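# Load a full bobbin onto every creel station pin

## Task

At every station of the creel, seat a full bobbin on the pin between that station's two plugs, pushed completely home on the pin.

## Robot and tools

Robot: two arms on a table. left_arm carries a five-finger left hand, based near (-0.040, +0.328, -0.001) m; right_arm carries a right hand, based near (+0.009, -0.505, 0) m. A floor post stands behind them and a camera stand sits between the arms, just behind the bases; do not strike either.

Frame: all positions, velocities and targets use the scene frame. Its origin is at table-top height, halfway between the nominal bases; +x points out over the table, +z up, and left_arm is on the +y side. Each arm is steered by its hand point, 0.15 m out from the wrist flange along the fingers and 0.05 m in front of the palm. In hand axes, +z runs along straight fingers, +y out of the palm, +x across the palm (away from the thumb on the right hand, toward the thumb on the left). Fingertips reach about 0.06-0.07 m past the point. A bracket on the little-finger side of the wrist can collide, and with fingers level the wrist may hang below the point and meet the table first.

The 28-number row (used by execute_actions and move), every value in [-1, 1]: left_arm dx, dy, dz, rx, ry, rz; left hand little, ring, middle, index, thumb_bend, thumb_turn, force_limit, speed; then the same fourteen for right_arm. dx..rz are offsets, not poses: they count from that arm's current Hand target along scene axes, 1.0 = 0.6 m or 180 degrees, with rx, ry, rz a single rotation vector turning about the hand point. Six zeros means no new request for that arm. Finger values: -1 straight/open, +1 curled. thumb_bend -1 straight, +1 fully bent; thumb_turn -1 beside the palm, +1 across in front of it. force_limit maps -1..+1 to roughly 0..10 N at the fingertip (0..15 N for the two thumb motors). speed rises from near zero at -1 to full at +0.48 and above. Hand numbers are absolute targets; to leave a hand unchanged, resend the eight numbers last carried out for it (at first, its hand_measured plus hand_force_limit and hand_speed).

Tools:
- execute_actions(actions, cameras): actions is a list of actions; each action is up to 15 rows, one per 1/30 s step, a short table repeating its last row to 15 steps. Every row in one action is offset from the Hand target at that action's start, so an identical offset in the next action moves further. Images appear only when actions is [] or cameras is set.
- move(target, speed, blend, stop_force, zero, blocking, cameras): target is one row or up to 15 rows, each offset from the same starting Hand targets. speed is path top speed in m/s (0.002 to 3.6, default 0.25; turn rate twice that in rad/s); one value or one per target. blend in m rounds corners of a list (0 stops at each). stop_force in N (3 to 120, one for both arms) ends an arm's path when its wrist sensor feels that much extra push against the motion; use it slowly (about 0.005 m/s) for contacts and insertion; the arm then backs to just before the push. zero (default true) rezeros the sensor first. blocking=false returns after about 0.5 s but not with stop_force. Paths are straight, ignore obstacles, and stop after 10 s.
- wait(seconds 0-3600), stop(), zoom_image(camera from cam_high, cam_low, cam_left_wrist, cam_right_wrist; region [x0, y0, x1, y1] pixels, at most 504 each way), show_instructions(), zero_wrist_force(arm left_arm or right_arm), finished_scene(scene 1).

Results: end_effector_position (m), end_effector_quat_wxyz, velocities, Hand target (the base for the next offsets; the hand often settles a little short of it, so send the gap as an offset), Joint positions and torques, Wrist force and Wrist torque (end-effector axes; push from a surface reads into the arm), and per hand hand_measured, hand_stopped_by (moving, target, force, stalled, fault), hand_load_n (positive pushes fingers open; a lost grip drops toward 0), hand_force_limit, hand_speed. move adds a move: line such as done, off_target, moving, held or fault, plus limits=paced or limits=held. MOTOR HOT and fault lines warn of trouble. Cameras: cam_high, cam_low, cam_left_wrist, cam_right_wrist, all 672x504.

Gripping: turn the thumb in front (thumb_turn +1) to wrap objects about 0.035-0.065 m thick; thumb tip and index pad can pinch lighter items. Close slowly (speed -0.94 or lower) for a gentle grip; raise force_limit and send a further-closed target to squeeze more; send a more open target to release.

Cautions: orientation is clipped to within 32 degrees of the current one per step. Keep each wrist away from its arm's first-joint axis. Wrist joints tolerate little torque, so avoid heavy or fast-swung loads. About 150 N on an arm, or over-torque, stops it for 10 s; overheating stops it longer. Never let the arms or hands press on each other. Loose objects may occasionally be nudged. Finish only when every bobbin stays fully seated with the robot let go.

Each tool is called after "Call:" by a JSON object that holds its "name" and its "arguments", one argument or row to a line.

Reference images:

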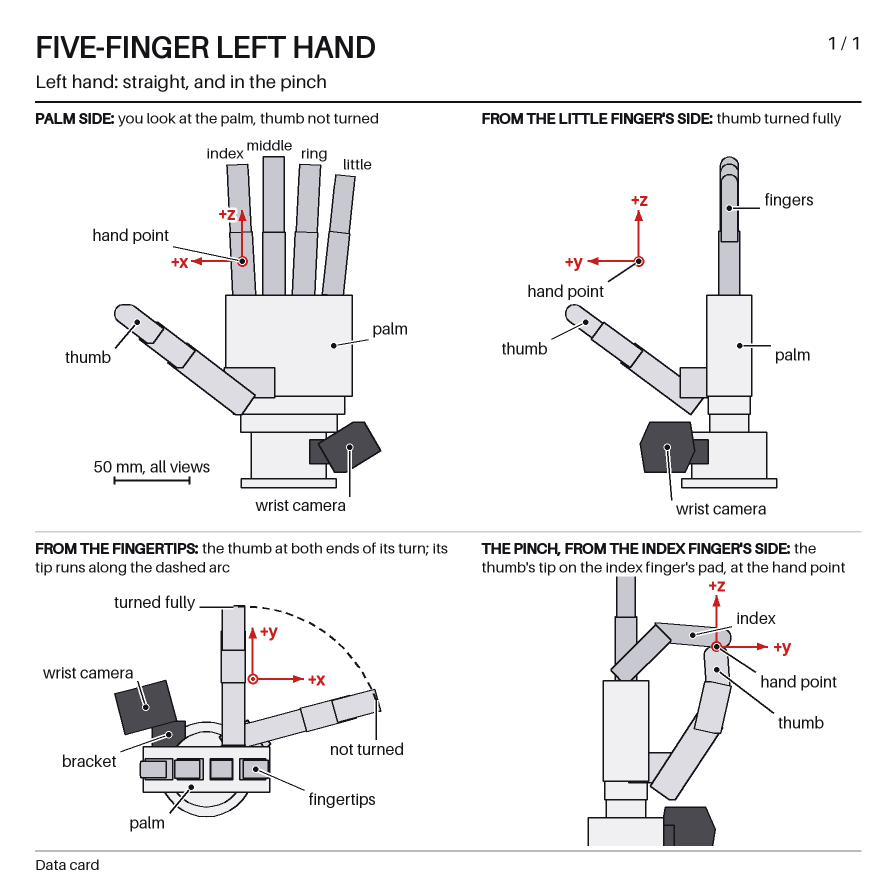

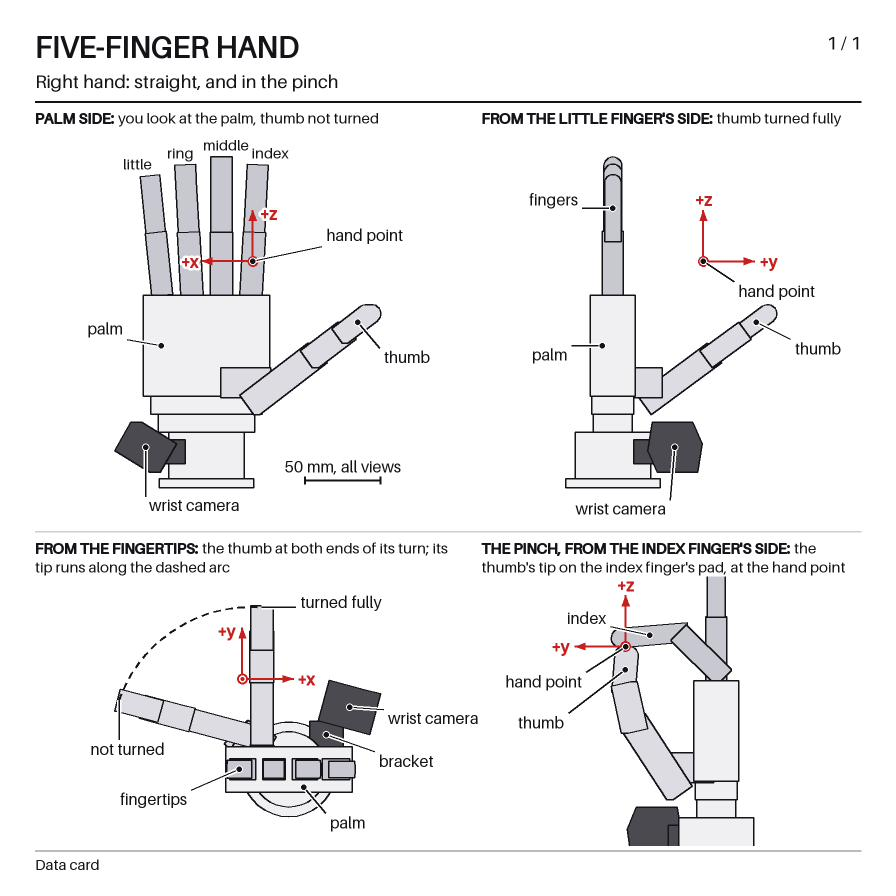

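## Session

Call:
{"name": "execute_actions", "arguments": {
  "actions": []
}}

Scene clock: 0.00 s.
left_arm: end_effector_position=(+0.5102, +0.2282, +0.2689) hand_measured=(-1.000, -1.000, -1.000, -1.000, -1.000, -1.000) hand_load_n=(+0.0, +0.0, +0.0, +0.0, +0.0, +0.0) hand_stopped_by=(target, target, target, target, target, target) hand_force_limit=0.00 hand_speed=-0.80 end_effector_quat_wxyz=(+0.010, +0.857, +0.506, -0.097) | right_arm: end_effector_position=(+0.8217, -0.3060, +0.3307) hand_measured=(-1.000, -1.000, -1.000, -1.000, -1.000, -1.000) hand_load_n=(+0.0, +0.0, +0.0, +0.0, +0.0, +0.0) hand_stopped_by=(target, target, target, target, target, target) hand_force_limit=0.00 hand_speed=-0.80 end_effector_quat_wxyz=(+0.426, -0.321, +0.712, -0.457)
Joint positions: left_arm=[3.266 -2.104 -1.089 1.452 -1.475 0.639] | right_arm=[0.137 -0.947 0.894 0.317 2.138 -2.67]
Joint velocities: within noise
Joint torques (N m): no reading
Wrist force (N): no reading
Wrist torque (N m): no reading
Wrist force, peak (N): no reading
Hand target: left_arm +0.5102, +0.2282, +0.2689; +0.010, +0.857, +0.506, -0.097 | right_arm +0.8217, -0.3060, +0.3307; +0.426, -0.321, +0.712, -0.457

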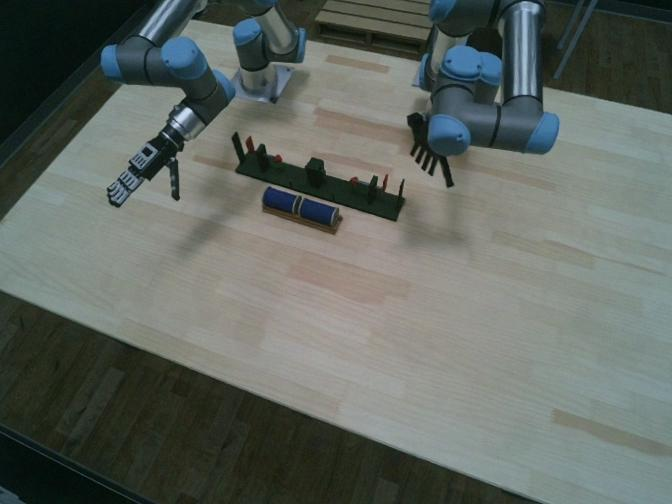

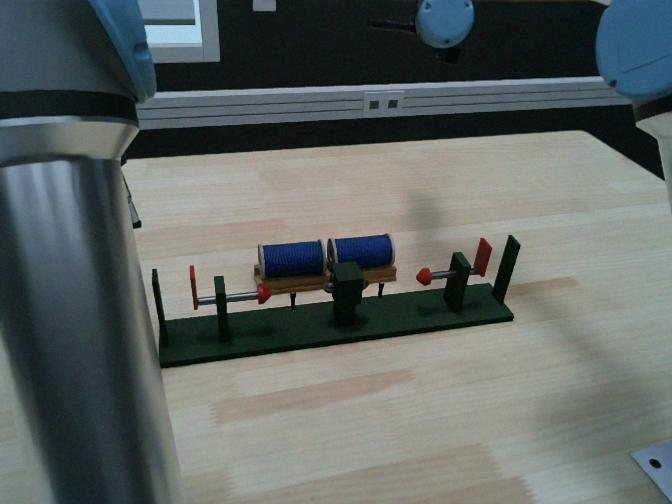

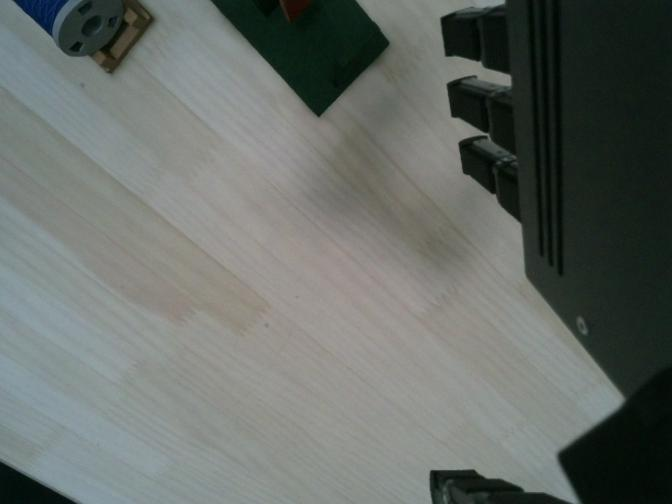

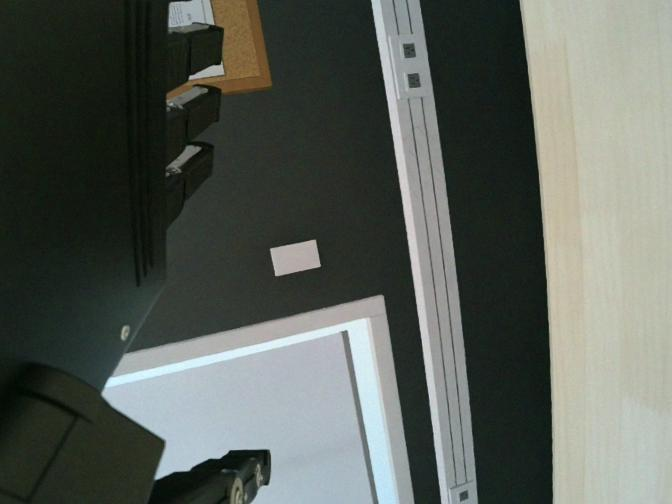

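Call:
{"name": "zoom_image", "arguments": {
  "camera": "cam_high",
  "region": [220, 120, 420, 250]
}}

Call:
{"name": "zoom_image", "arguments": {
  "camera": "cam_low",
  "region": [140, 220, 340, 370]
}}

Call:
{"name": "zoom_image", "arguments": {
  "camera": "cam_low",
  "region": [320, 220, 530, 370]
}}

Scaled by 2.520 from the camera's image (finer frame: 960x720).

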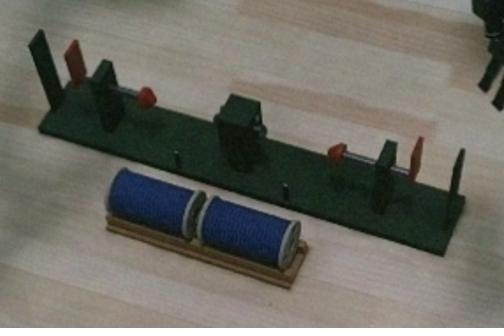

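Scaled by 2.520 from the camera's image (finer frame: 960x720).

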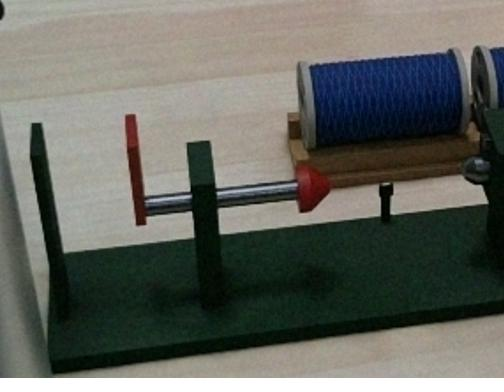

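Scaled by 2.400 from the camera's image (finer frame: 960x720).

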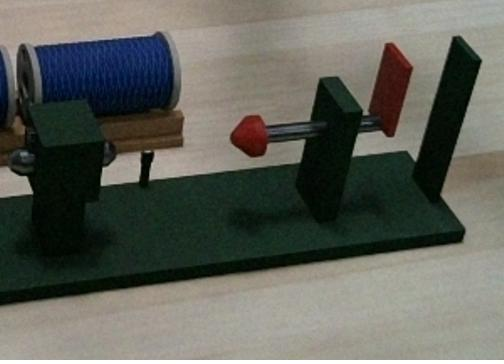

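Call:
{"name": "move", "arguments": {
  "target": [-0.183,-0.463,0.13,0,0,0,-1,-1,-1,-1,-1,-1,0,-0.8,0,0,0,0,0,0,-1,-1,-1,-1,-1,-1,0,-0.8],
  "cameras": ["all"]
}}

Scene clock: 53.67 s.
left_arm: end_effector_position=(+0.4004, -0.0496, +0.3469) hand_measured=(-1.000, -1.000, -1.000, -1.000, -1.000, -1.000) hand_load_n=(+0.0, +0.0, +0.0, +0.0, +0.0, +0.0) hand_stopped_by=(target, target, target, target, target, target) hand_force_limit=0.00 hand_speed=-0.80 end_effector_quat_wxyz=(+0.010, +0.857, +0.506, -0.097) | right_arm: end_effector_position=(+0.8217, -0.3060, +0.3307) hand_measured=(-1.000, -1.000, -1.000, -1.000, -1.000, -1.000) hand_load_n=(+0.0, +0.0, +0.0, +0.0, +0.0, -0.5) hand_stopped_by=(target, target, target, target, target, target) hand_force_limit=0.00 hand_speed=-0.80 end_effector_quat_wxyz=(+0.426, -0.321, +0.712, -0.457)
Joint positions: left_arm=[2.692 -2.161 -0.778 1.277 -1.398 0.065] | right_arm=[0.137 -0.947 0.894 0.317 2.138 -2.67]
Joint torques (N m): left_arm=[-10.47 36.16 27.72 -0.21 -1.37 -2.35] | right_arm=[1.08 -46.11 -17.52 0.24 0.13 -0.06]
Wrist force (N): left_arm=[-0.3 -0.2 0.6] | right_arm=[-0.1 -0.2 0.3]
Wrist torque (N m): left_arm=[0.00 0.02 0.08] | right_arm=[-0.06 0.00 -0.01]
Wrist force, peak (N): left_arm=[2.5 0.3 0.4] | right_arm=[-0.2 -0.6 0.2]
Hand target: left_arm +0.4004, -0.0496, +0.3469; +0.010, +0.857, +0.506, -0.097 | right_arm +0.8217, -0.3060, +0.3307; +0.426, -0.321, +0.712, -0.457
Off the commanded pose: left_arm 0.000 m, 0 deg | right_arm 0.000 m, 0 deg.
move: done
cam_left_wrist: T_world_to_cam=[[-0.69058, 0.72308, 0.01582, 0.30946], [0.68721, 0.6492, 0.32601, -0.35739], [0.22546, 0.23601, -0.94524, 0.36346]] pos_world=[0.37736, -0.07753, 0.45517]

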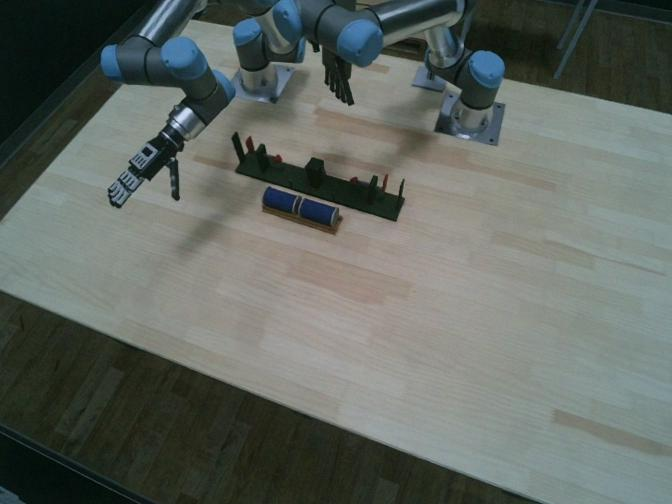

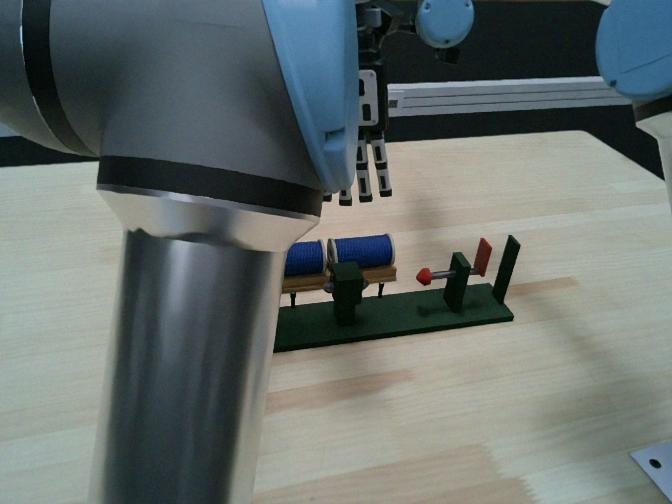

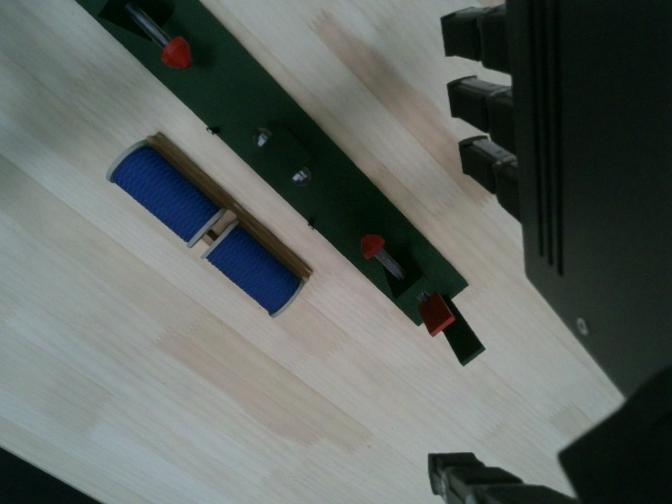

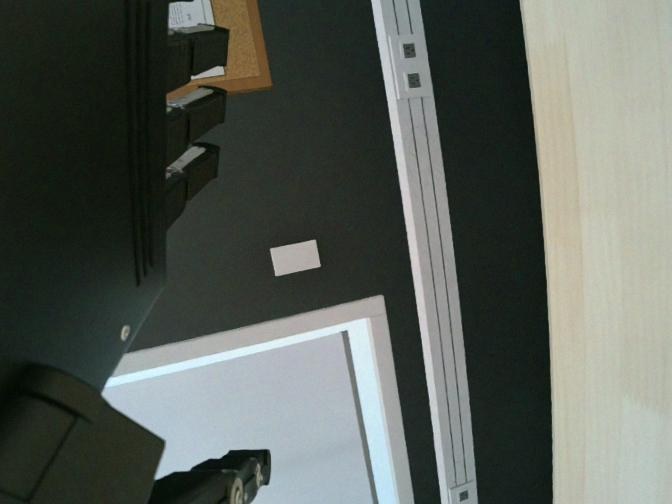

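Call:
{"name": "zoom_image", "arguments": {
  "camera": "cam_left_wrist",
  "region": [260, 120, 500, 380]
}}

Call:
{"name": "zoom_image", "arguments": {
  "camera": "cam_left_wrist",
  "region": [80, 100, 330, 330]
}}

Call:
{"name": "zoom_image", "arguments": {
  "camera": "cam_low",
  "region": [300, 220, 440, 340]
}}

Scaled by 1.938 from the camera's image (finer frame: 960x720).

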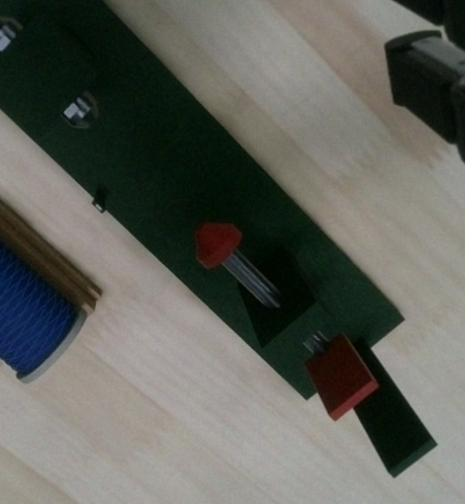

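Scaled by 2.016 from the camera's image (finer frame: 960x720).

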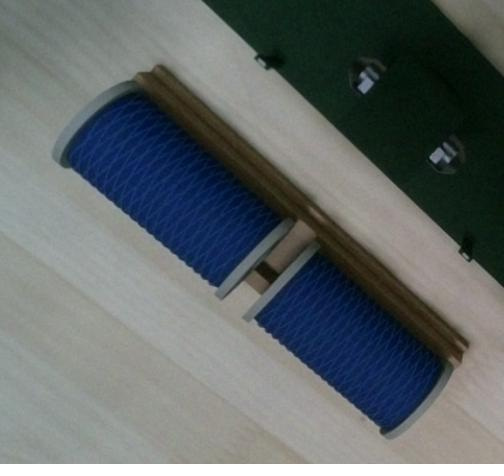

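Scaled by 3.600 from the camera's image (finer frame: 960x720).

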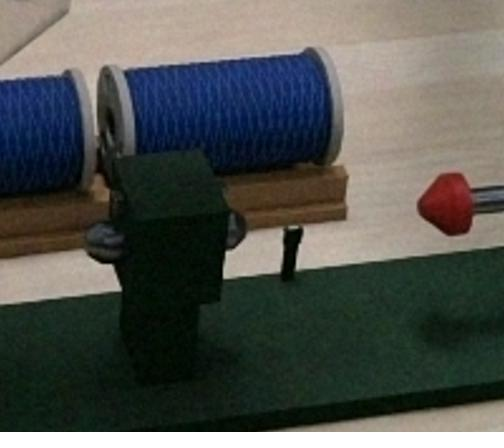

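Call:
{"name": "move", "arguments": {
  "target": [0.083,0.358,-0.045,0.0066,-0.0648,-0.338,-1,-1,-1,-1,-1,1,0,-0.4,0,0,0,0,0,0,-1,-1,-1,-1,-1,-1,0,-0.8],
  "cameras": ["all"]
}}

Scene clock: 86.70 s.
left_arm: end_effector_position=(+0.4502, +0.1651, +0.3199) hand_measured=(-1.000, -1.000, -1.000, -1.000, -1.000, +1.000) hand_load_n=(+0.0, +0.0, +0.0, +0.0, +0.5, +0.0) hand_stopped_by=(target, target, target, target, target, target) hand_force_limit=0.00 hand_speed=-0.40 end_effector_quat_wxyz=(+0.001, +1.000, +0.000, +0.000) | right_arm: end_effector_position=(+0.8217, -0.3060, +0.3307) hand_measured=(-1.000, -1.000, -1.000, -1.000, -1.000, -1.000) hand_load_n=(+0.0, +0.0, +0.0, +0.0, +0.0, +0.0) hand_stopped_by=(target, target, target, target, target, target) hand_force_limit=0.00 hand_speed=-0.80 end_effector_quat_wxyz=(+0.426, -0.321, +0.712, -0.457)
Joint positions: left_arm=[3.207 -1.954 -1.152 1.535 -1.57 1.637] | right_arm=[0.137 -0.947 0.894 0.317 2.138 -2.67]
Joint torques (N m): left_arm=[0.81 25.81 24.13 -5.41 0.69 2.36] | right_arm=[-0.46 -47.05 -18.54 0.53 0.19 0.04]
Wrist force (N): left_arm=[-0.2 0.2 0.6] | right_arm=[-0.3 -0.3 0.1]
Wrist torque (N m): left_arm=[-0.02 0.03 -0.08] | right_arm=[-0.05 0.04 -0.02]
Wrist force, peak (N): left_arm=[-1.1 0.3 0.7] | right_arm=[-0.3 -0.6 0.0]
Hand target: left_arm +0.4502, +0.1652, +0.3199; +0.001, +1.000, +0.000, +0.000 | right_arm +0.8217, -0.3060, +0.3307; +0.426, -0.321, +0.712, -0.457
Off the commanded pose: left_arm 0.000 m, 0 deg | right_arm 0.000 m, 0 deg.
move: done
cam_left_wrist: T_world_to_cam=[[0.29742, 0.9547, -0.00948, -0.2859], [0.82729, -0.25275, 0.5017, -0.49242], [0.47658, -0.15706, -0.86499, 0.20229]] pos_world=[0.396, 0.18025, 0.41932]

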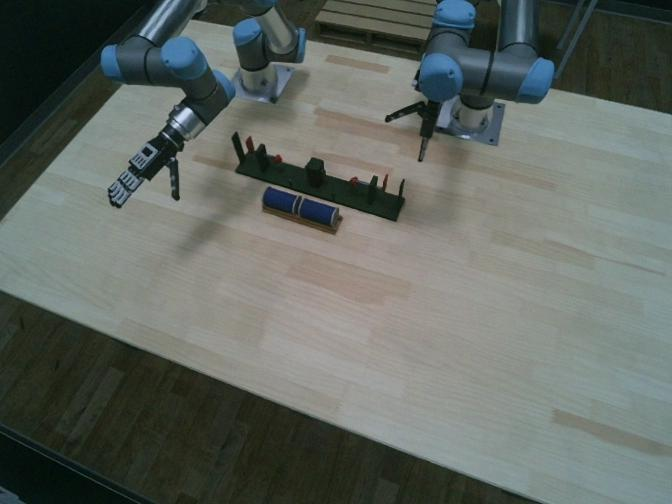

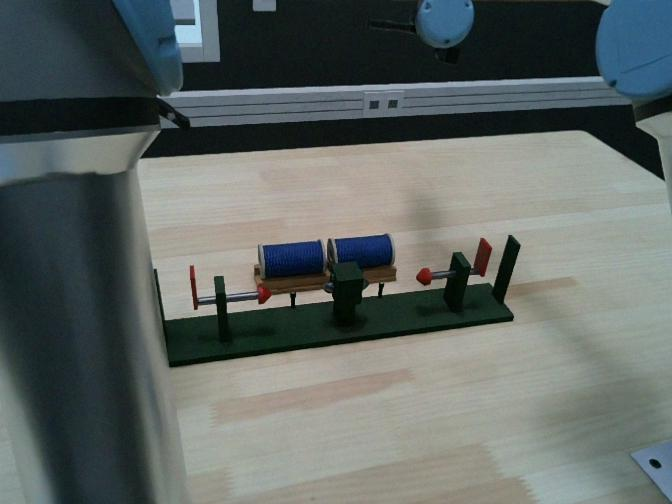

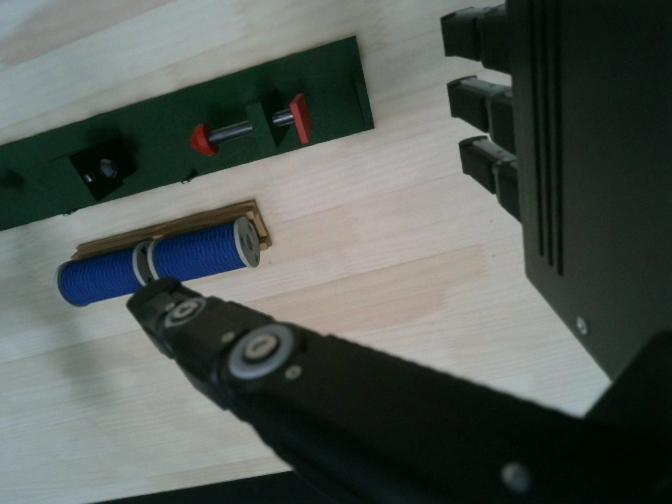

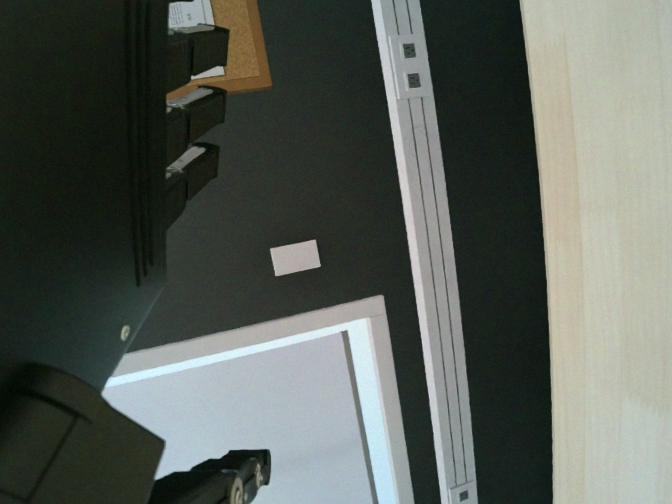

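Call:
{"name": "zoom_image", "arguments": {
  "camera": "cam_left_wrist",
  "region": [50, 20, 390, 310]
}}

Call:
{"name": "zoom_image", "arguments": {
  "camera": "cam_low",
  "region": [150, 220, 400, 370]
}}

Scaled by 1.482 from the camera's image (finer frame: 960x720).

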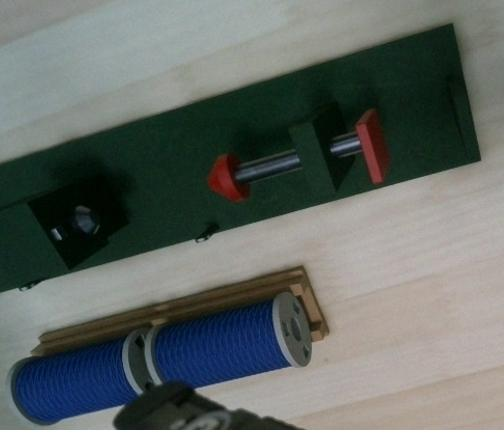

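Scaled by 2.016 from the camera's image (finer frame: 960x720).

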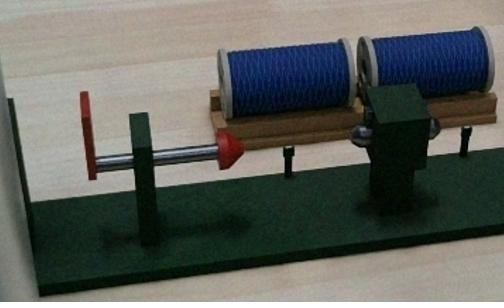

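Call:
{"name": "zoom_image", "arguments": {
  "camera": "cam_left_wrist",
  "region": [180, 30, 390, 190]
}}

Scaled by 2.400 from the camera's image (finer frame: 960x720).

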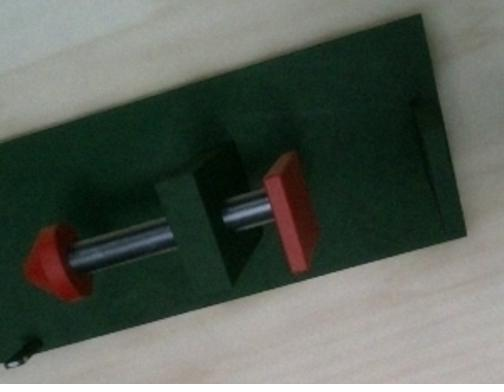

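Call:
{"name": "move", "arguments": {
  "target": [0,0.22,0,0,0,0,-1,-1,-1,-1,-1,1,0,-0.4,-0.486,0.377,0.117,0.534,-0.0186,-0.6256,-1,-1,-1,-1,-1,1,0,-0.4],
  "cameras": ["all"]
}}

Scene clock: 171.37 s.
left_arm: end_effector_position=(+0.4502, +0.2092, +0.3199) hand_measured=(-1.000, -1.000, -1.000, -1.000, -1.000, +1.000) hand_load_n=(+0.0, +0.0, +0.0, +0.0, +0.0, +0.0) hand_stopped_by=(target, target, target, target, target, target) hand_force_limit=0.00 hand_speed=-0.40 end_effector_quat_wxyz=(+0.001, +1.000, +0.000, +0.000) | right_arm: end_effector_position=(+0.7293, -0.2358, +0.3524) hand_measured=(-1.000, -1.000, -1.000, -1.000, -1.000, +1.000) hand_load_n=(+0.0, +0.0, +0.0, +0.0, +0.0, +0.0) hand_stopped_by=(target, target, target, target, target, target) hand_force_limit=0.00 hand_speed=-0.40 end_effector_quat_wxyz=(+0.358, +0.026, +0.860, -0.363)
Joint positions: left_arm=[3.305 -1.934 -1.18 1.542 -1.57 1.735] | right_arm=[0.366 -0.527 0.095 1.465 2.549 -1.387]
Joint torques (N m): left_arm=[-10.19 27.11 19.51 -0.25 -0.81 -2.21] | right_arm=[5.41 -63.78 -9.57 4.35 3.28 -0.78]
Wrist force (N): left_arm=[-0.3 -0.2 0.9] | right_arm=[0.6 -1.1 -0.2]
Wrist torque (N m): left_arm=[-0.07 0.05 -0.08] | right_arm=[-0.13 -0.03 0.07]
Wrist force, peak (N): left_arm=[-0.2 0.5 1.3] | right_arm=[-1.2 -0.6 0.9]
Hand target: left_arm +0.4502, +0.2092, +0.3199; +0.001, +1.000, +0.000, +0.000 (not the last commanded pose) | right_arm +0.7293, -0.2358, +0.3524; +0.358, +0.026, +0.860, -0.363 (not the last commanded pose)
Off the commanded pose: left_arm 0.088 m, 0 deg | right_arm 0.258 m, 103 deg.
led back after a hold (right arm): the arm was led back toward your command in small steps, so it may still be short of it.
move: held (right_arm; a check stopped the path), off_target (left_arm; braked when a check withheld steps of right_arm); limits=held
pose unreachable (right arm): on one or more control steps of this call, first in action 0 (counted from 0), this arm could not follow its commanded pose, so it was not sent that pose on those steps. It may still have moved: this result reports where it is.
cause: moving toward the commanded pose would bring two parts of the arm too close to each other (joints 4 (wrist 1) to 6 (wrist 3) lie between them).
cam_left_wrist: T_world_to_cam=[[0.29758, 0.95465, -0.00938, -0.32809], [0.82721, -0.25293, 0.50175, -0.48122], [0.47662, -0.15707, -0.86496, 0.2092]] pos_world=[0.396, 0.22435, 0.41932]
cam_right_wrist: T_world_to_cam=[[0.12018, 0.68207, -0.72134, 0.32923], [0.33163, 0.65729, 0.67675, -0.33182], [0.93572, -0.32055, -0.1472, -0.58805]] pos_world=[0.62073, -0.19496, 0.37548]

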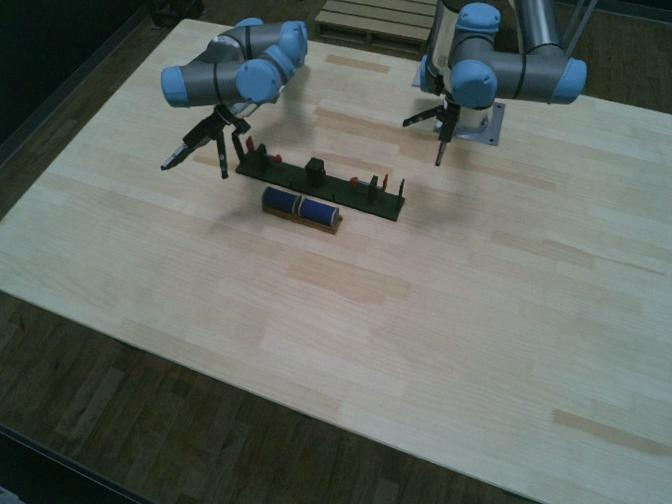

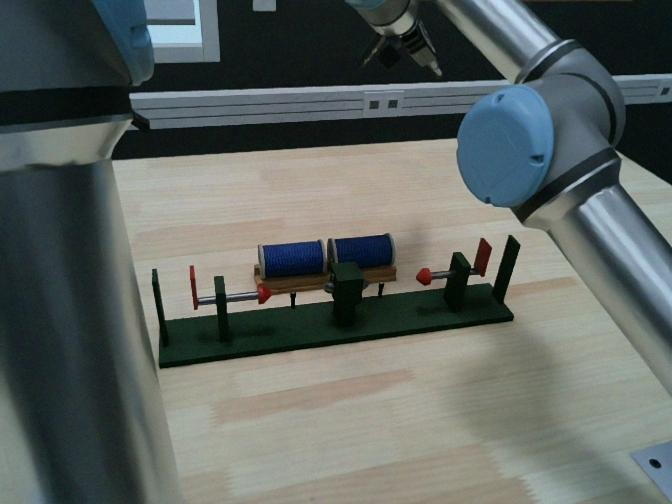

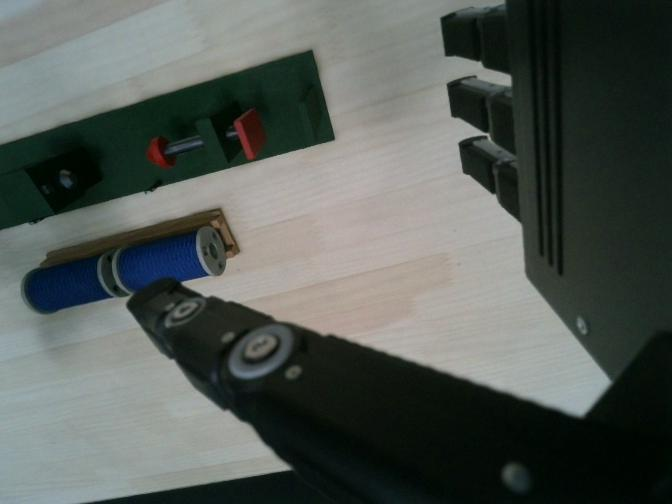

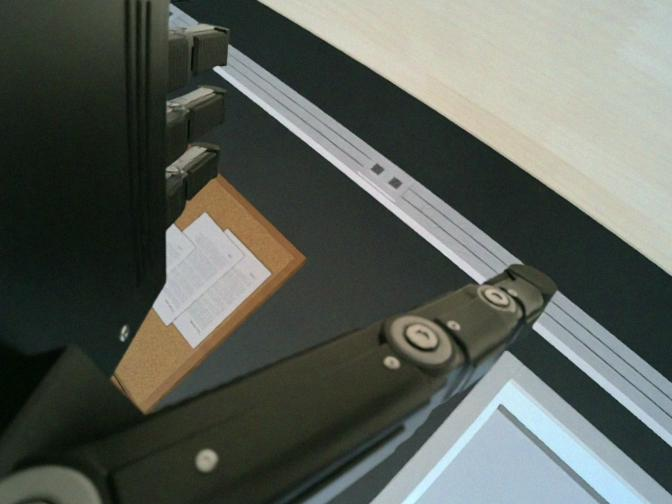

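Call:
{"name": "move", "arguments": {
  "target": [0,0.15,0,0,0,0,-1,-1,-1,-1,-1,1,0,-0.4,0.154,-0.117,-0.036,-0.1703,0.0111,0.1867,-1,-1,-1,-1,-1,1,0,-0.4]
}}

Call:
{"name": "move", "arguments": {
  "target": [0,0,0,0,0,0,-1,-1,-1,-1,-1,1,0,-0.4,-0.237,0.1257,-0.0385,0.0866,-0.0579,0.3771,-1,-1,-1,-1,-1,1,0,-0.4]
}}

Scene clock: 250.63 s.
left_arm: end_effector_position=(+0.4502, +0.2992, +0.3199) hand_measured=(-1.000, -1.000, -1.000, -1.000, -1.000, +1.000) hand_load_n=(+0.0, +0.0, +0.0, +0.0, +0.0, +0.0) hand_stopped_by=(target, target, target, target, target, target) hand_force_limit=0.00 hand_speed=-0.40 end_effector_quat_wxyz=(+0.001, +1.000, +0.000, +0.000) | right_arm: end_effector_position=(+0.8216, -0.3060, +0.3309) hand_measured=(-1.000, -1.000, -1.000, -1.000, -1.000, +1.000) hand_load_n=(+0.0, +0.0, +0.0, +0.0, +0.0, +0.0) hand_stopped_by=(target, target, target, target, target, target) hand_force_limit=0.00 hand_speed=-0.40 end_effector_quat_wxyz=(+0.426, -0.321, +0.712, -0.457) end_effector_velocity=(+0.000, +0.000, -0.001) end_effector_angular_velocity=(-0.005, +0.003, +0.002)
Joint positions: left_arm=[3.502 -1.927 -1.19 1.545 -1.57 1.932] | right_arm=[0.137 -0.948 0.897 0.314 2.138 -2.672]
Joint velocities: left_arm=[within noise] | right_arm=[0 0.001 0 0 0 -0.005]
Joint torques (N m): left_arm=[-9.24 33.46 20.24 -4.81 0.05 -2.07] | right_arm=[0.45 -30.85 -26.19 -0.16 -1.82 -1.86]
Wrist force (N): left_arm=[-0.2 0.3 0.6] | right_arm=[0.0 -0.2 0.2]
Wrist torque (N m): left_arm=[0.02 0.01 -0.08] | right_arm=[-0.05 -0.01 0.04]
Wrist force, peak (N): left_arm=[-0.5 1.3 0.7] | right_arm=[1.2 -1.4 -0.3]
Hand target: left_arm +0.4502, +0.2992, +0.3199; +0.001, +1.000, +0.000, +0.000 | right_arm +0.8217, -0.3060, +0.3308; +0.426, -0.321, +0.711, -0.457
Off the commanded pose: left_arm 0.000 m, 0 deg | right_arm 0.000 m, 0 deg.
move: done

Scene clock: 253.57 s.
left_arm: end_effector_position=(+0.4502, +0.2992, +0.3199) hand_measured=(-1.000, -1.000, -1.000, -1.000, -1.000, +1.000) hand_load_n=(+0.0, +0.0, +0.0, -0.5, +0.0, +0.0) hand_stopped_by=(target, target, target, target, target, target) hand_force_limit=0.00 hand_speed=-0.40 end_effector_quat_wxyz=(+0.001, +1.000, +0.000, +0.000) | right_arm: end_effector_position=(+0.6796, -0.2307, +0.3076) hand_measured=(-1.000, -1.000, -1.000, -1.000, -1.000, +1.000) hand_load_n=(+0.0, +0.0, +0.0, +0.0, +0.0, +0.0) hand_stopped_by=(target, target, target, target, target, target) hand_force_limit=0.00 hand_speed=-0.40 end_effector_quat_wxyz=(+0.704, -0.564, +0.425, -0.074)
Joint positions: left_arm=[3.502 -1.927 -1.19 1.545 -1.57 1.932] | right_arm=[-0.201 -1.202 1.503 -0.304 0.598 -2.598]
Joint torques (N m): left_arm=[-10.41 37.67 4.75 0.18 2 -2.25] | right_arm=[9.12 -46.28 -15.47 -0.01 -2.4 -1.39]
Wrist force (N): left_arm=[-0.4 0.2 1.0] | right_arm=[-0.1 -0.2 0.0]
Wrist torque (N m): left_arm=[-0.02 0.06 -0.08] | right_arm=[-0.02 0.04 -0.15]
Wrist force, peak (N): left_arm=[-0.6 -0.1 1.5] | right_arm=[-0.8 -0.2 0.5]
Hand target: left_arm +0.4502, +0.2992, +0.3199; +0.001, +1.000, +0.000, +0.000 | right_arm +0.6795, -0.2306, +0.3077; +0.704, -0.565, +0.425, -0.074
Off the commanded pose: left_arm 0.000 m, 0 deg | right_arm 0.000 m, 0 deg.
move: done

Call:
{"name": "move", "arguments": {
  "target": [
    [0,0,0,0,0,0,-1,-1,-1,-1,-1,1,0,-0.4,-0.2242,0.0562,0,0,0,0.175,-1,-1,-1,-1,-1,1,0,-0.4],
    [0,0,0,0,0,0,-1,-1,-1,-1,-1,1,0,-0.4,-0.4457,-0.0125,0,0,0,0.35,-1,-1,-1,-1,-1,1,0,-0.4]
  ],
  "blend": [0.03,0]
}}

Call:
{"name": "move", "arguments": {
  "target": [0,0,0,0,0,0,-1,-1,-1,-1,-1,1,0,-0.4,0.1465,0.230,0.087,-0.1857,-0.5247,0.4296,-1,-1,-1,-1,-1,1,0,-0.4],
  "cameras": ["all"]
}}

Scene clock: 286.77 s.
left_arm: end_effector_position=(+0.4502, +0.2992, +0.3199) hand_measured=(-1.000, -1.000, -1.000, -1.000, -1.000, +1.000) hand_load_n=(+0.5, +0.0, +0.0, +0.0, +0.0, +0.0) hand_stopped_by=(target, target, target, target, target, target) hand_force_limit=0.00 hand_speed=-0.40 end_effector_quat_wxyz=(+0.001, +1.000, +0.000, +0.000) | right_arm: end_effector_position=(+0.4121, -0.2380, +0.3078) hand_measured=(-1.000, -1.000, -1.000, -1.000, -1.000, +1.000) hand_load_n=(+0.0, +0.0, +0.0, +0.0, +0.0, +0.0) hand_stopped_by=(target, target, target, target, target, target) hand_force_limit=0.00 hand_speed=-0.40 end_effector_quat_wxyz=(-0.639, +0.703, -0.067, -0.305)
Joint positions: left_arm=[3.502 -1.927 -1.19 1.545 -1.57 1.932] | right_arm=[-0.202 -1.199 1.498 -0.296 -0.502 -2.604]
Joint torques (N m): left_arm=[-8.26 38.32 5.27 0.06 1.81 -2.2] | right_arm=[-7.75 -25.68 -23.84 0.63 -2.32 1.28]
Wrist force (N): left_arm=[-0.6 0.1 1.2] | right_arm=[-0.2 0.0 -0.1]
Wrist torque (N m): left_arm=[-0.04 0.08 -0.08] | right_arm=[0.02 0.07 0.05]
Wrist force, peak (N): left_arm=[-0.3 0.5 1.4] | right_arm=[-0.8 0.3 0.3]
Hand target: left_arm +0.4502, +0.2992, +0.3199; +0.001, +1.000, +0.000, +0.000 | right_arm +0.4121, -0.2381, +0.3077; -0.639, +0.703, -0.067, -0.305
Off the commanded pose: left_arm 0.000 m, 0 deg | right_arm 0.000 m, 0 deg.
move: done

Scene clock: 291.67 s.
left_arm: end_effector_position=(+0.4502, +0.2992, +0.3199) hand_measured=(-1.000, -1.000, -1.000, -1.000, -1.000, +1.000) hand_load_n=(+0.0, +0.0, +0.0, +0.0, +0.0, +0.0) hand_stopped_by=(target, target, target, target, target, target) hand_force_limit=0.00 hand_speed=-0.40 end_effector_quat_wxyz=(+0.001, +1.000, +0.000, +0.000) | right_arm: end_effector_position=(+0.4999, -0.1001, +0.3600) hand_measured=(-1.000, -1.000, -1.000, -1.000, -1.000, +1.000) hand_load_n=(+0.0, +0.0, +0.0, +0.0, +0.0, +0.0) hand_stopped_by=(target, target, target, target, target, target) hand_force_limit=0.00 hand_speed=-0.40 end_effector_quat_wxyz=(+0.000, +0.707, +0.707, -0.001)
Joint positions: left_arm=[3.502 -1.927 -1.19 1.545 -1.57 1.932] | right_arm=[0.523 -1.313 1.218 -1.474 -1.572 -2.57]
Joint torques (N m): left_arm=[-7.91 38.21 5.42 0.07 1.69 -2.29] | right_arm=[-0.58 -19.73 -23.94 -2.49 -0.57 0.97]
Wrist force (N): left_arm=[-0.2 0.0 1.1] | right_arm=[-0.3 -2.9 0.5]
Wrist torque (N m): left_arm=[-0.04 0.03 -0.07] | right_arm=[-0.42 -0.02 -0.09]
Wrist force, peak (N): left_arm=[-0.2 -0.1 1.4] | right_arm=[0.0 -3.4 0.4]
Hand target: left_arm +0.4502, +0.2992, +0.3199; +0.001, +1.000, +0.000, +0.000 | right_arm +0.5000, -0.1001, +0.3599; +0.001, +0.707, +0.707, -0.001
Off the commanded pose: left_arm 0.000 m, 0 deg | right_arm 0.000 m, 0 deg.
move: done
cam_left_wrist: T_world_to_cam=[[0.29758, 0.95465, -0.00938, -0.41404], [0.82721, -0.25293, 0.50175, -0.45854], [0.47662, -0.15707, -0.86496, 0.22329]] pos_world=[0.3961, 0.31435, 0.41932]
cam_right_wrist: T_world_to_cam=[[0.97494, 0.22159, 0.01982, -0.47056], [0.17428, -0.81609, 0.55102, -0.37363], [0.13828, -0.53376, -0.83426, 0.2959]] pos_world=[0.48296, -0.04271, 0.46206]

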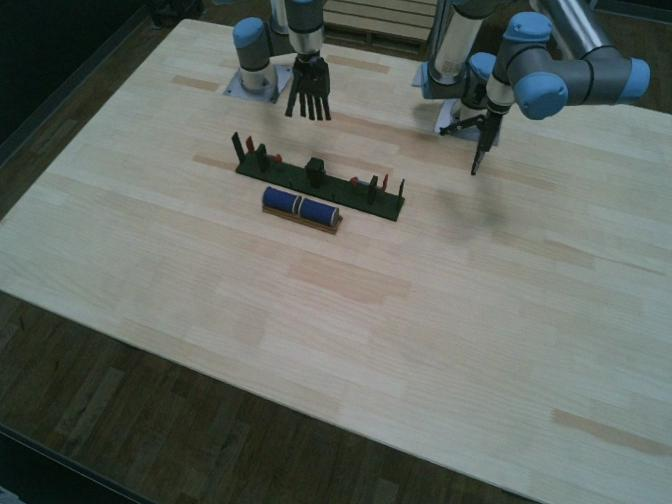

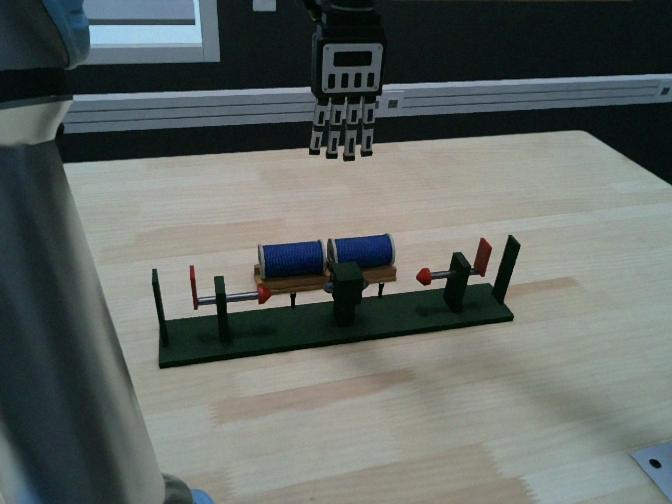

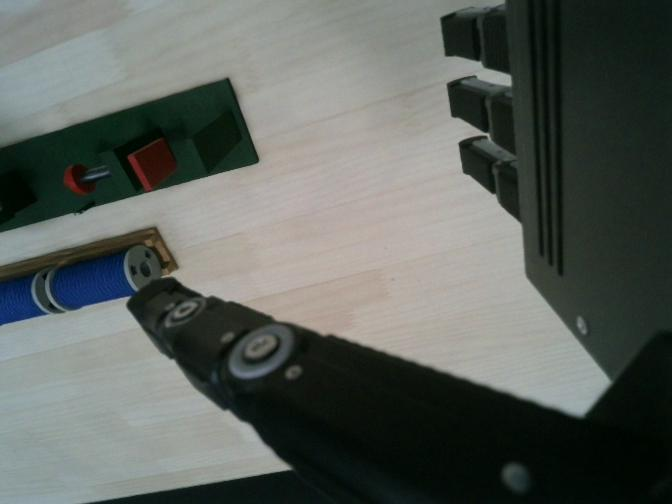

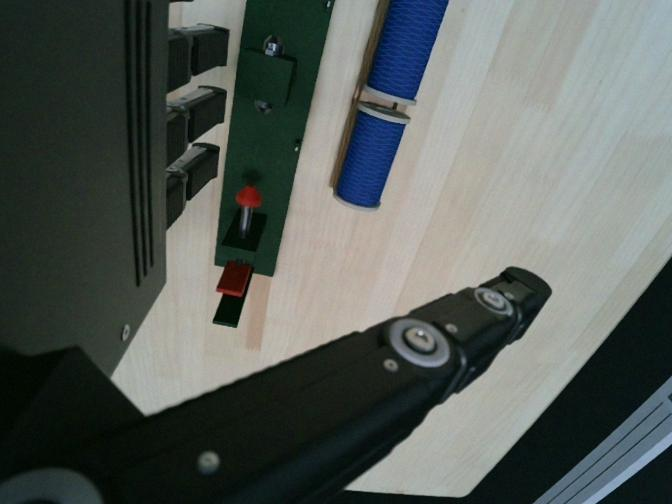

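Call:
{"name": "zoom_image", "arguments": {
  "camera": "cam_right_wrist",
  "region": [200, 0, 460, 220]
}}

Call:
{"name": "zoom_image", "arguments": {
  "camera": "cam_low",
  "region": [240, 225, 410, 315]
}}

Call:
{"name": "zoom_image", "arguments": {
  "camera": "cam_left_wrist",
  "region": [0, 60, 260, 330]
}}

Scaled by 1.938 from the camera's image (finer frame: 960x720).

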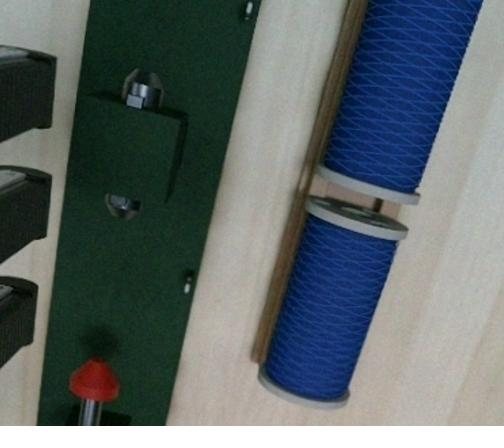

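Scaled by 2.965 from the camera's image (finer frame: 960x720).

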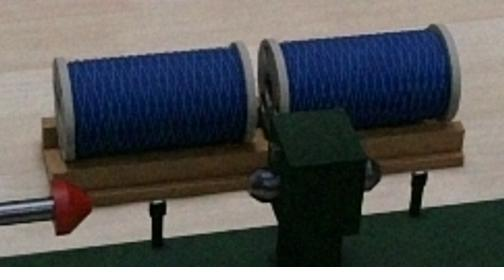

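Scaled by 1.867 from the camera's image (finer frame: 960x720).

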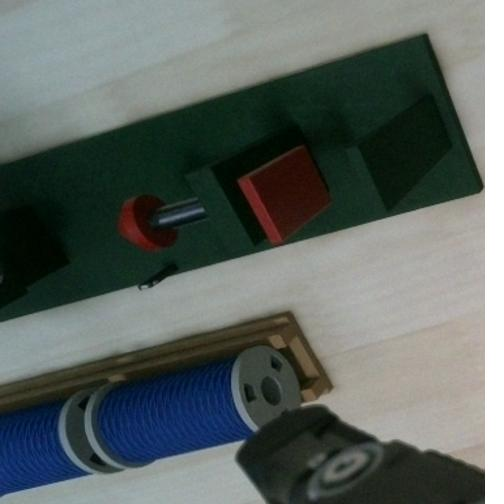

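Call:
{"name": "move", "arguments": {
  "target": [0,0,0,0,0,0,-1,-1,-1,-1,-1,1,0,-0.4,0,0,0,0,0,-0.5,-1,-1,-1,-1,-1,1,0,-0.4]
}}

Call:
{"name": "move", "arguments": {
  "target": [0,0,0,0,0,0,-1,-1,-1,-1,-1,1,0,-0.4,0.0783,0.169,-0.22,0.1954,-0.1954,-0.4718,-1,-1,-1,-1,-1,1,0,-0.4],
  "cameras": ["all"]
}}

Scene clock: 335.00 s.
left_arm: end_effector_position=(+0.4502, +0.2992, +0.3199) hand_measured=(-1.000, -1.000, -1.000, -1.000, -1.000, +1.000) hand_load_n=(+0.0, +0.0, +0.0, +0.0, +0.0, +0.0) hand_stopped_by=(target, target, target, target, target, target) hand_force_limit=0.00 hand_speed=-0.40 end_effector_quat_wxyz=(+0.001, +1.000, +0.000, +0.000) | right_arm: end_effector_position=(+0.5000, -0.1001, +0.3599) hand_measured=(-1.000, -1.000, -1.000, -1.000, -1.000, +1.000) hand_load_n=(+0.0, +0.0, +0.0, +0.0, +0.0, +0.0) hand_stopped_by=(target, target, target, target, target, target) hand_force_limit=0.00 hand_speed=-0.40 end_effector_quat_wxyz=(+0.000, +1.000, +0.000, -0.001)
Joint positions: left_arm=[3.502 -1.927 -1.19 1.545 -1.57 1.932] | right_arm=[0.486 -1.076 0.887 -1.38 -1.569 -1.036]
Joint torques (N m): left_arm=[-5.39 38.24 5.49 -0.09 1.57 -2.25] | right_arm=[7.91 -51.57 -12.63 -2.93 -2.18 1.8]
Wrist force (N): left_arm=[-0.5 0.1 0.9] | right_arm=[0.0 -2.8 0.3]
Wrist torque (N m): left_arm=[-0.01 0.06 -0.08] | right_arm=[-0.39 -0.06 -0.28]
Wrist force, peak (N): left_arm=[-0.7 -0.1 1.5] | right_arm=[-0.4 -3.2 0.3]
Hand target: left_arm +0.4502, +0.2992, +0.3199; +0.001, +1.000, +0.000, +0.000 | right_arm +0.5000, -0.1001, +0.3599; +0.000, +1.000, +0.000, -0.001
Off the commanded pose: left_arm 0.000 m, 0 deg | right_arm 0.000 m, 0 deg.
move: done

Scene clock: 338.93 s.
left_arm: end_effector_position=(+0.4502, +0.2992, +0.3199) hand_measured=(-1.000, -1.000, -1.000, -1.000, -1.000, +1.000) hand_load_n=(+0.0, +0.0, +0.0, +0.0, +0.0, +0.0) hand_stopped_by=(target, target, target, target, target, target) hand_force_limit=0.00 hand_speed=-0.40 end_effector_quat_wxyz=(+0.001, +1.000, +0.000, +0.000) | right_arm: end_effector_position=(+0.5469, +0.0014, +0.2278) hand_measured=(-1.000, -1.000, -1.000, -1.000, -1.000, +1.000) hand_load_n=(+0.0, +0.0, +0.0, +0.0, +0.0, +0.0) hand_stopped_by=(target, target, target, target, target, target) hand_force_limit=0.00 hand_speed=-0.40 end_effector_quat_wxyz=(-0.271, +0.654, -0.653, +0.270)
Joint positions: left_arm=[3.502 -1.927 -1.19 1.545 -1.57 1.932] | right_arm=[0.602 -1.146 1.58 -2.678 -2.012 0.492]
Joint torques (N m): left_arm=[-5.75 38.4 6.14 -0.19 1.5 -2.19] | right_arm=[-4.8 -48.67 -26.32 -1.35 0.03 1.84]
Wrist force (N): left_arm=[-0.3 0.3 1.0] | right_arm=[0.1 -1.1 0.4]
Wrist torque (N m): left_arm=[0.01 0.04 -0.07] | right_arm=[-0.18 -0.06 -0.22]
Wrist force, peak (N): left_arm=[-0.5 0.5 1.3] | right_arm=[-0.9 -3.3 0.0]
Hand target: left_arm +0.4502, +0.2992, +0.3199; +0.001, +1.000, +0.000, +0.000 | right_arm +0.5470, +0.0013, +0.2279; -0.271, +0.654, -0.653, +0.270
Off the commanded pose: left_arm 0.000 m, 0 deg | right_arm 0.000 m, 0 deg.
move: done
cam_left_wrist: T_world_to_cam=[[0.29758, 0.95465, -0.00938, -0.41404], [0.82721, -0.25293, 0.50175, -0.45854], [0.47662, -0.15707, -0.86496, 0.22329]] pos_world=[0.3961, 0.31435, 0.41932]
cam_right_wrist: T_world_to_cam=[[-0.7036, -0.2221, -0.675, 0.54069], [-0.51316, 0.81589, 0.26644, 0.21245], [0.49155, 0.53385, -0.68803, 0.00533]] pos_world=[0.48683, -0.05609, 0.31203]

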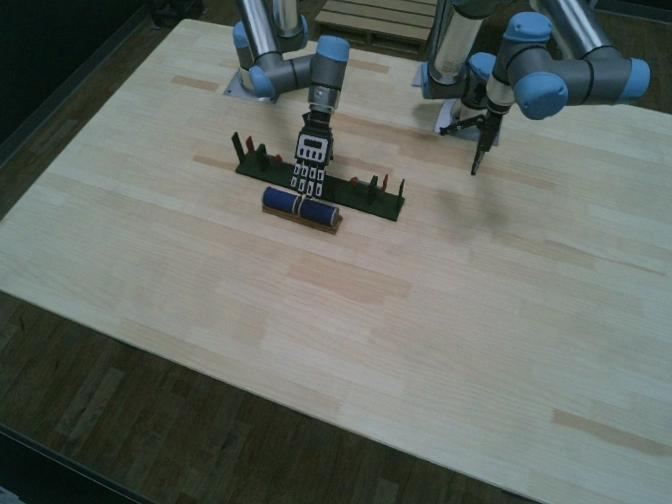

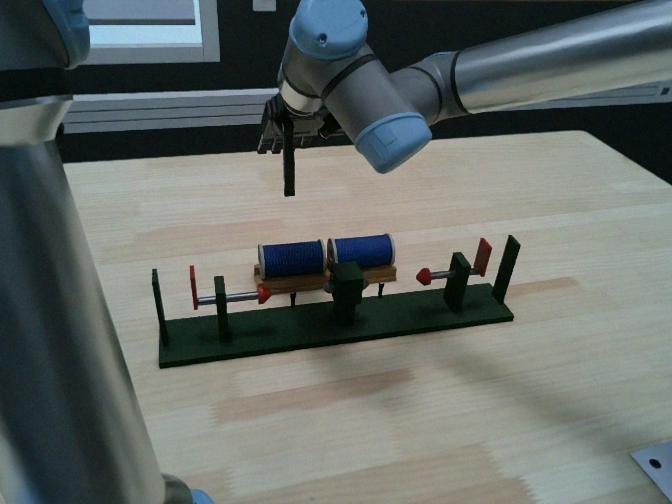

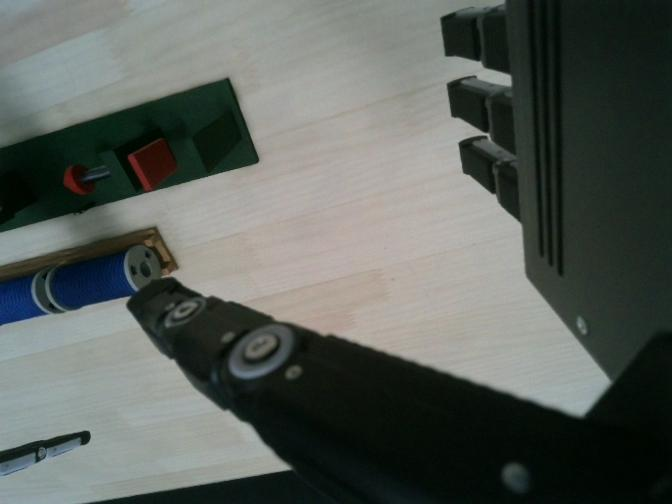

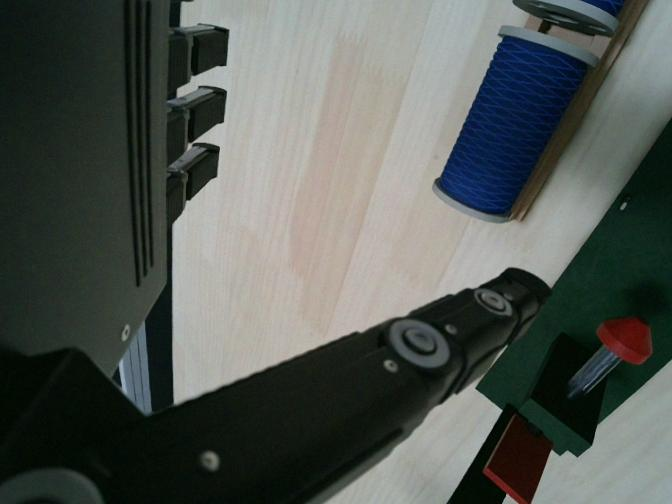

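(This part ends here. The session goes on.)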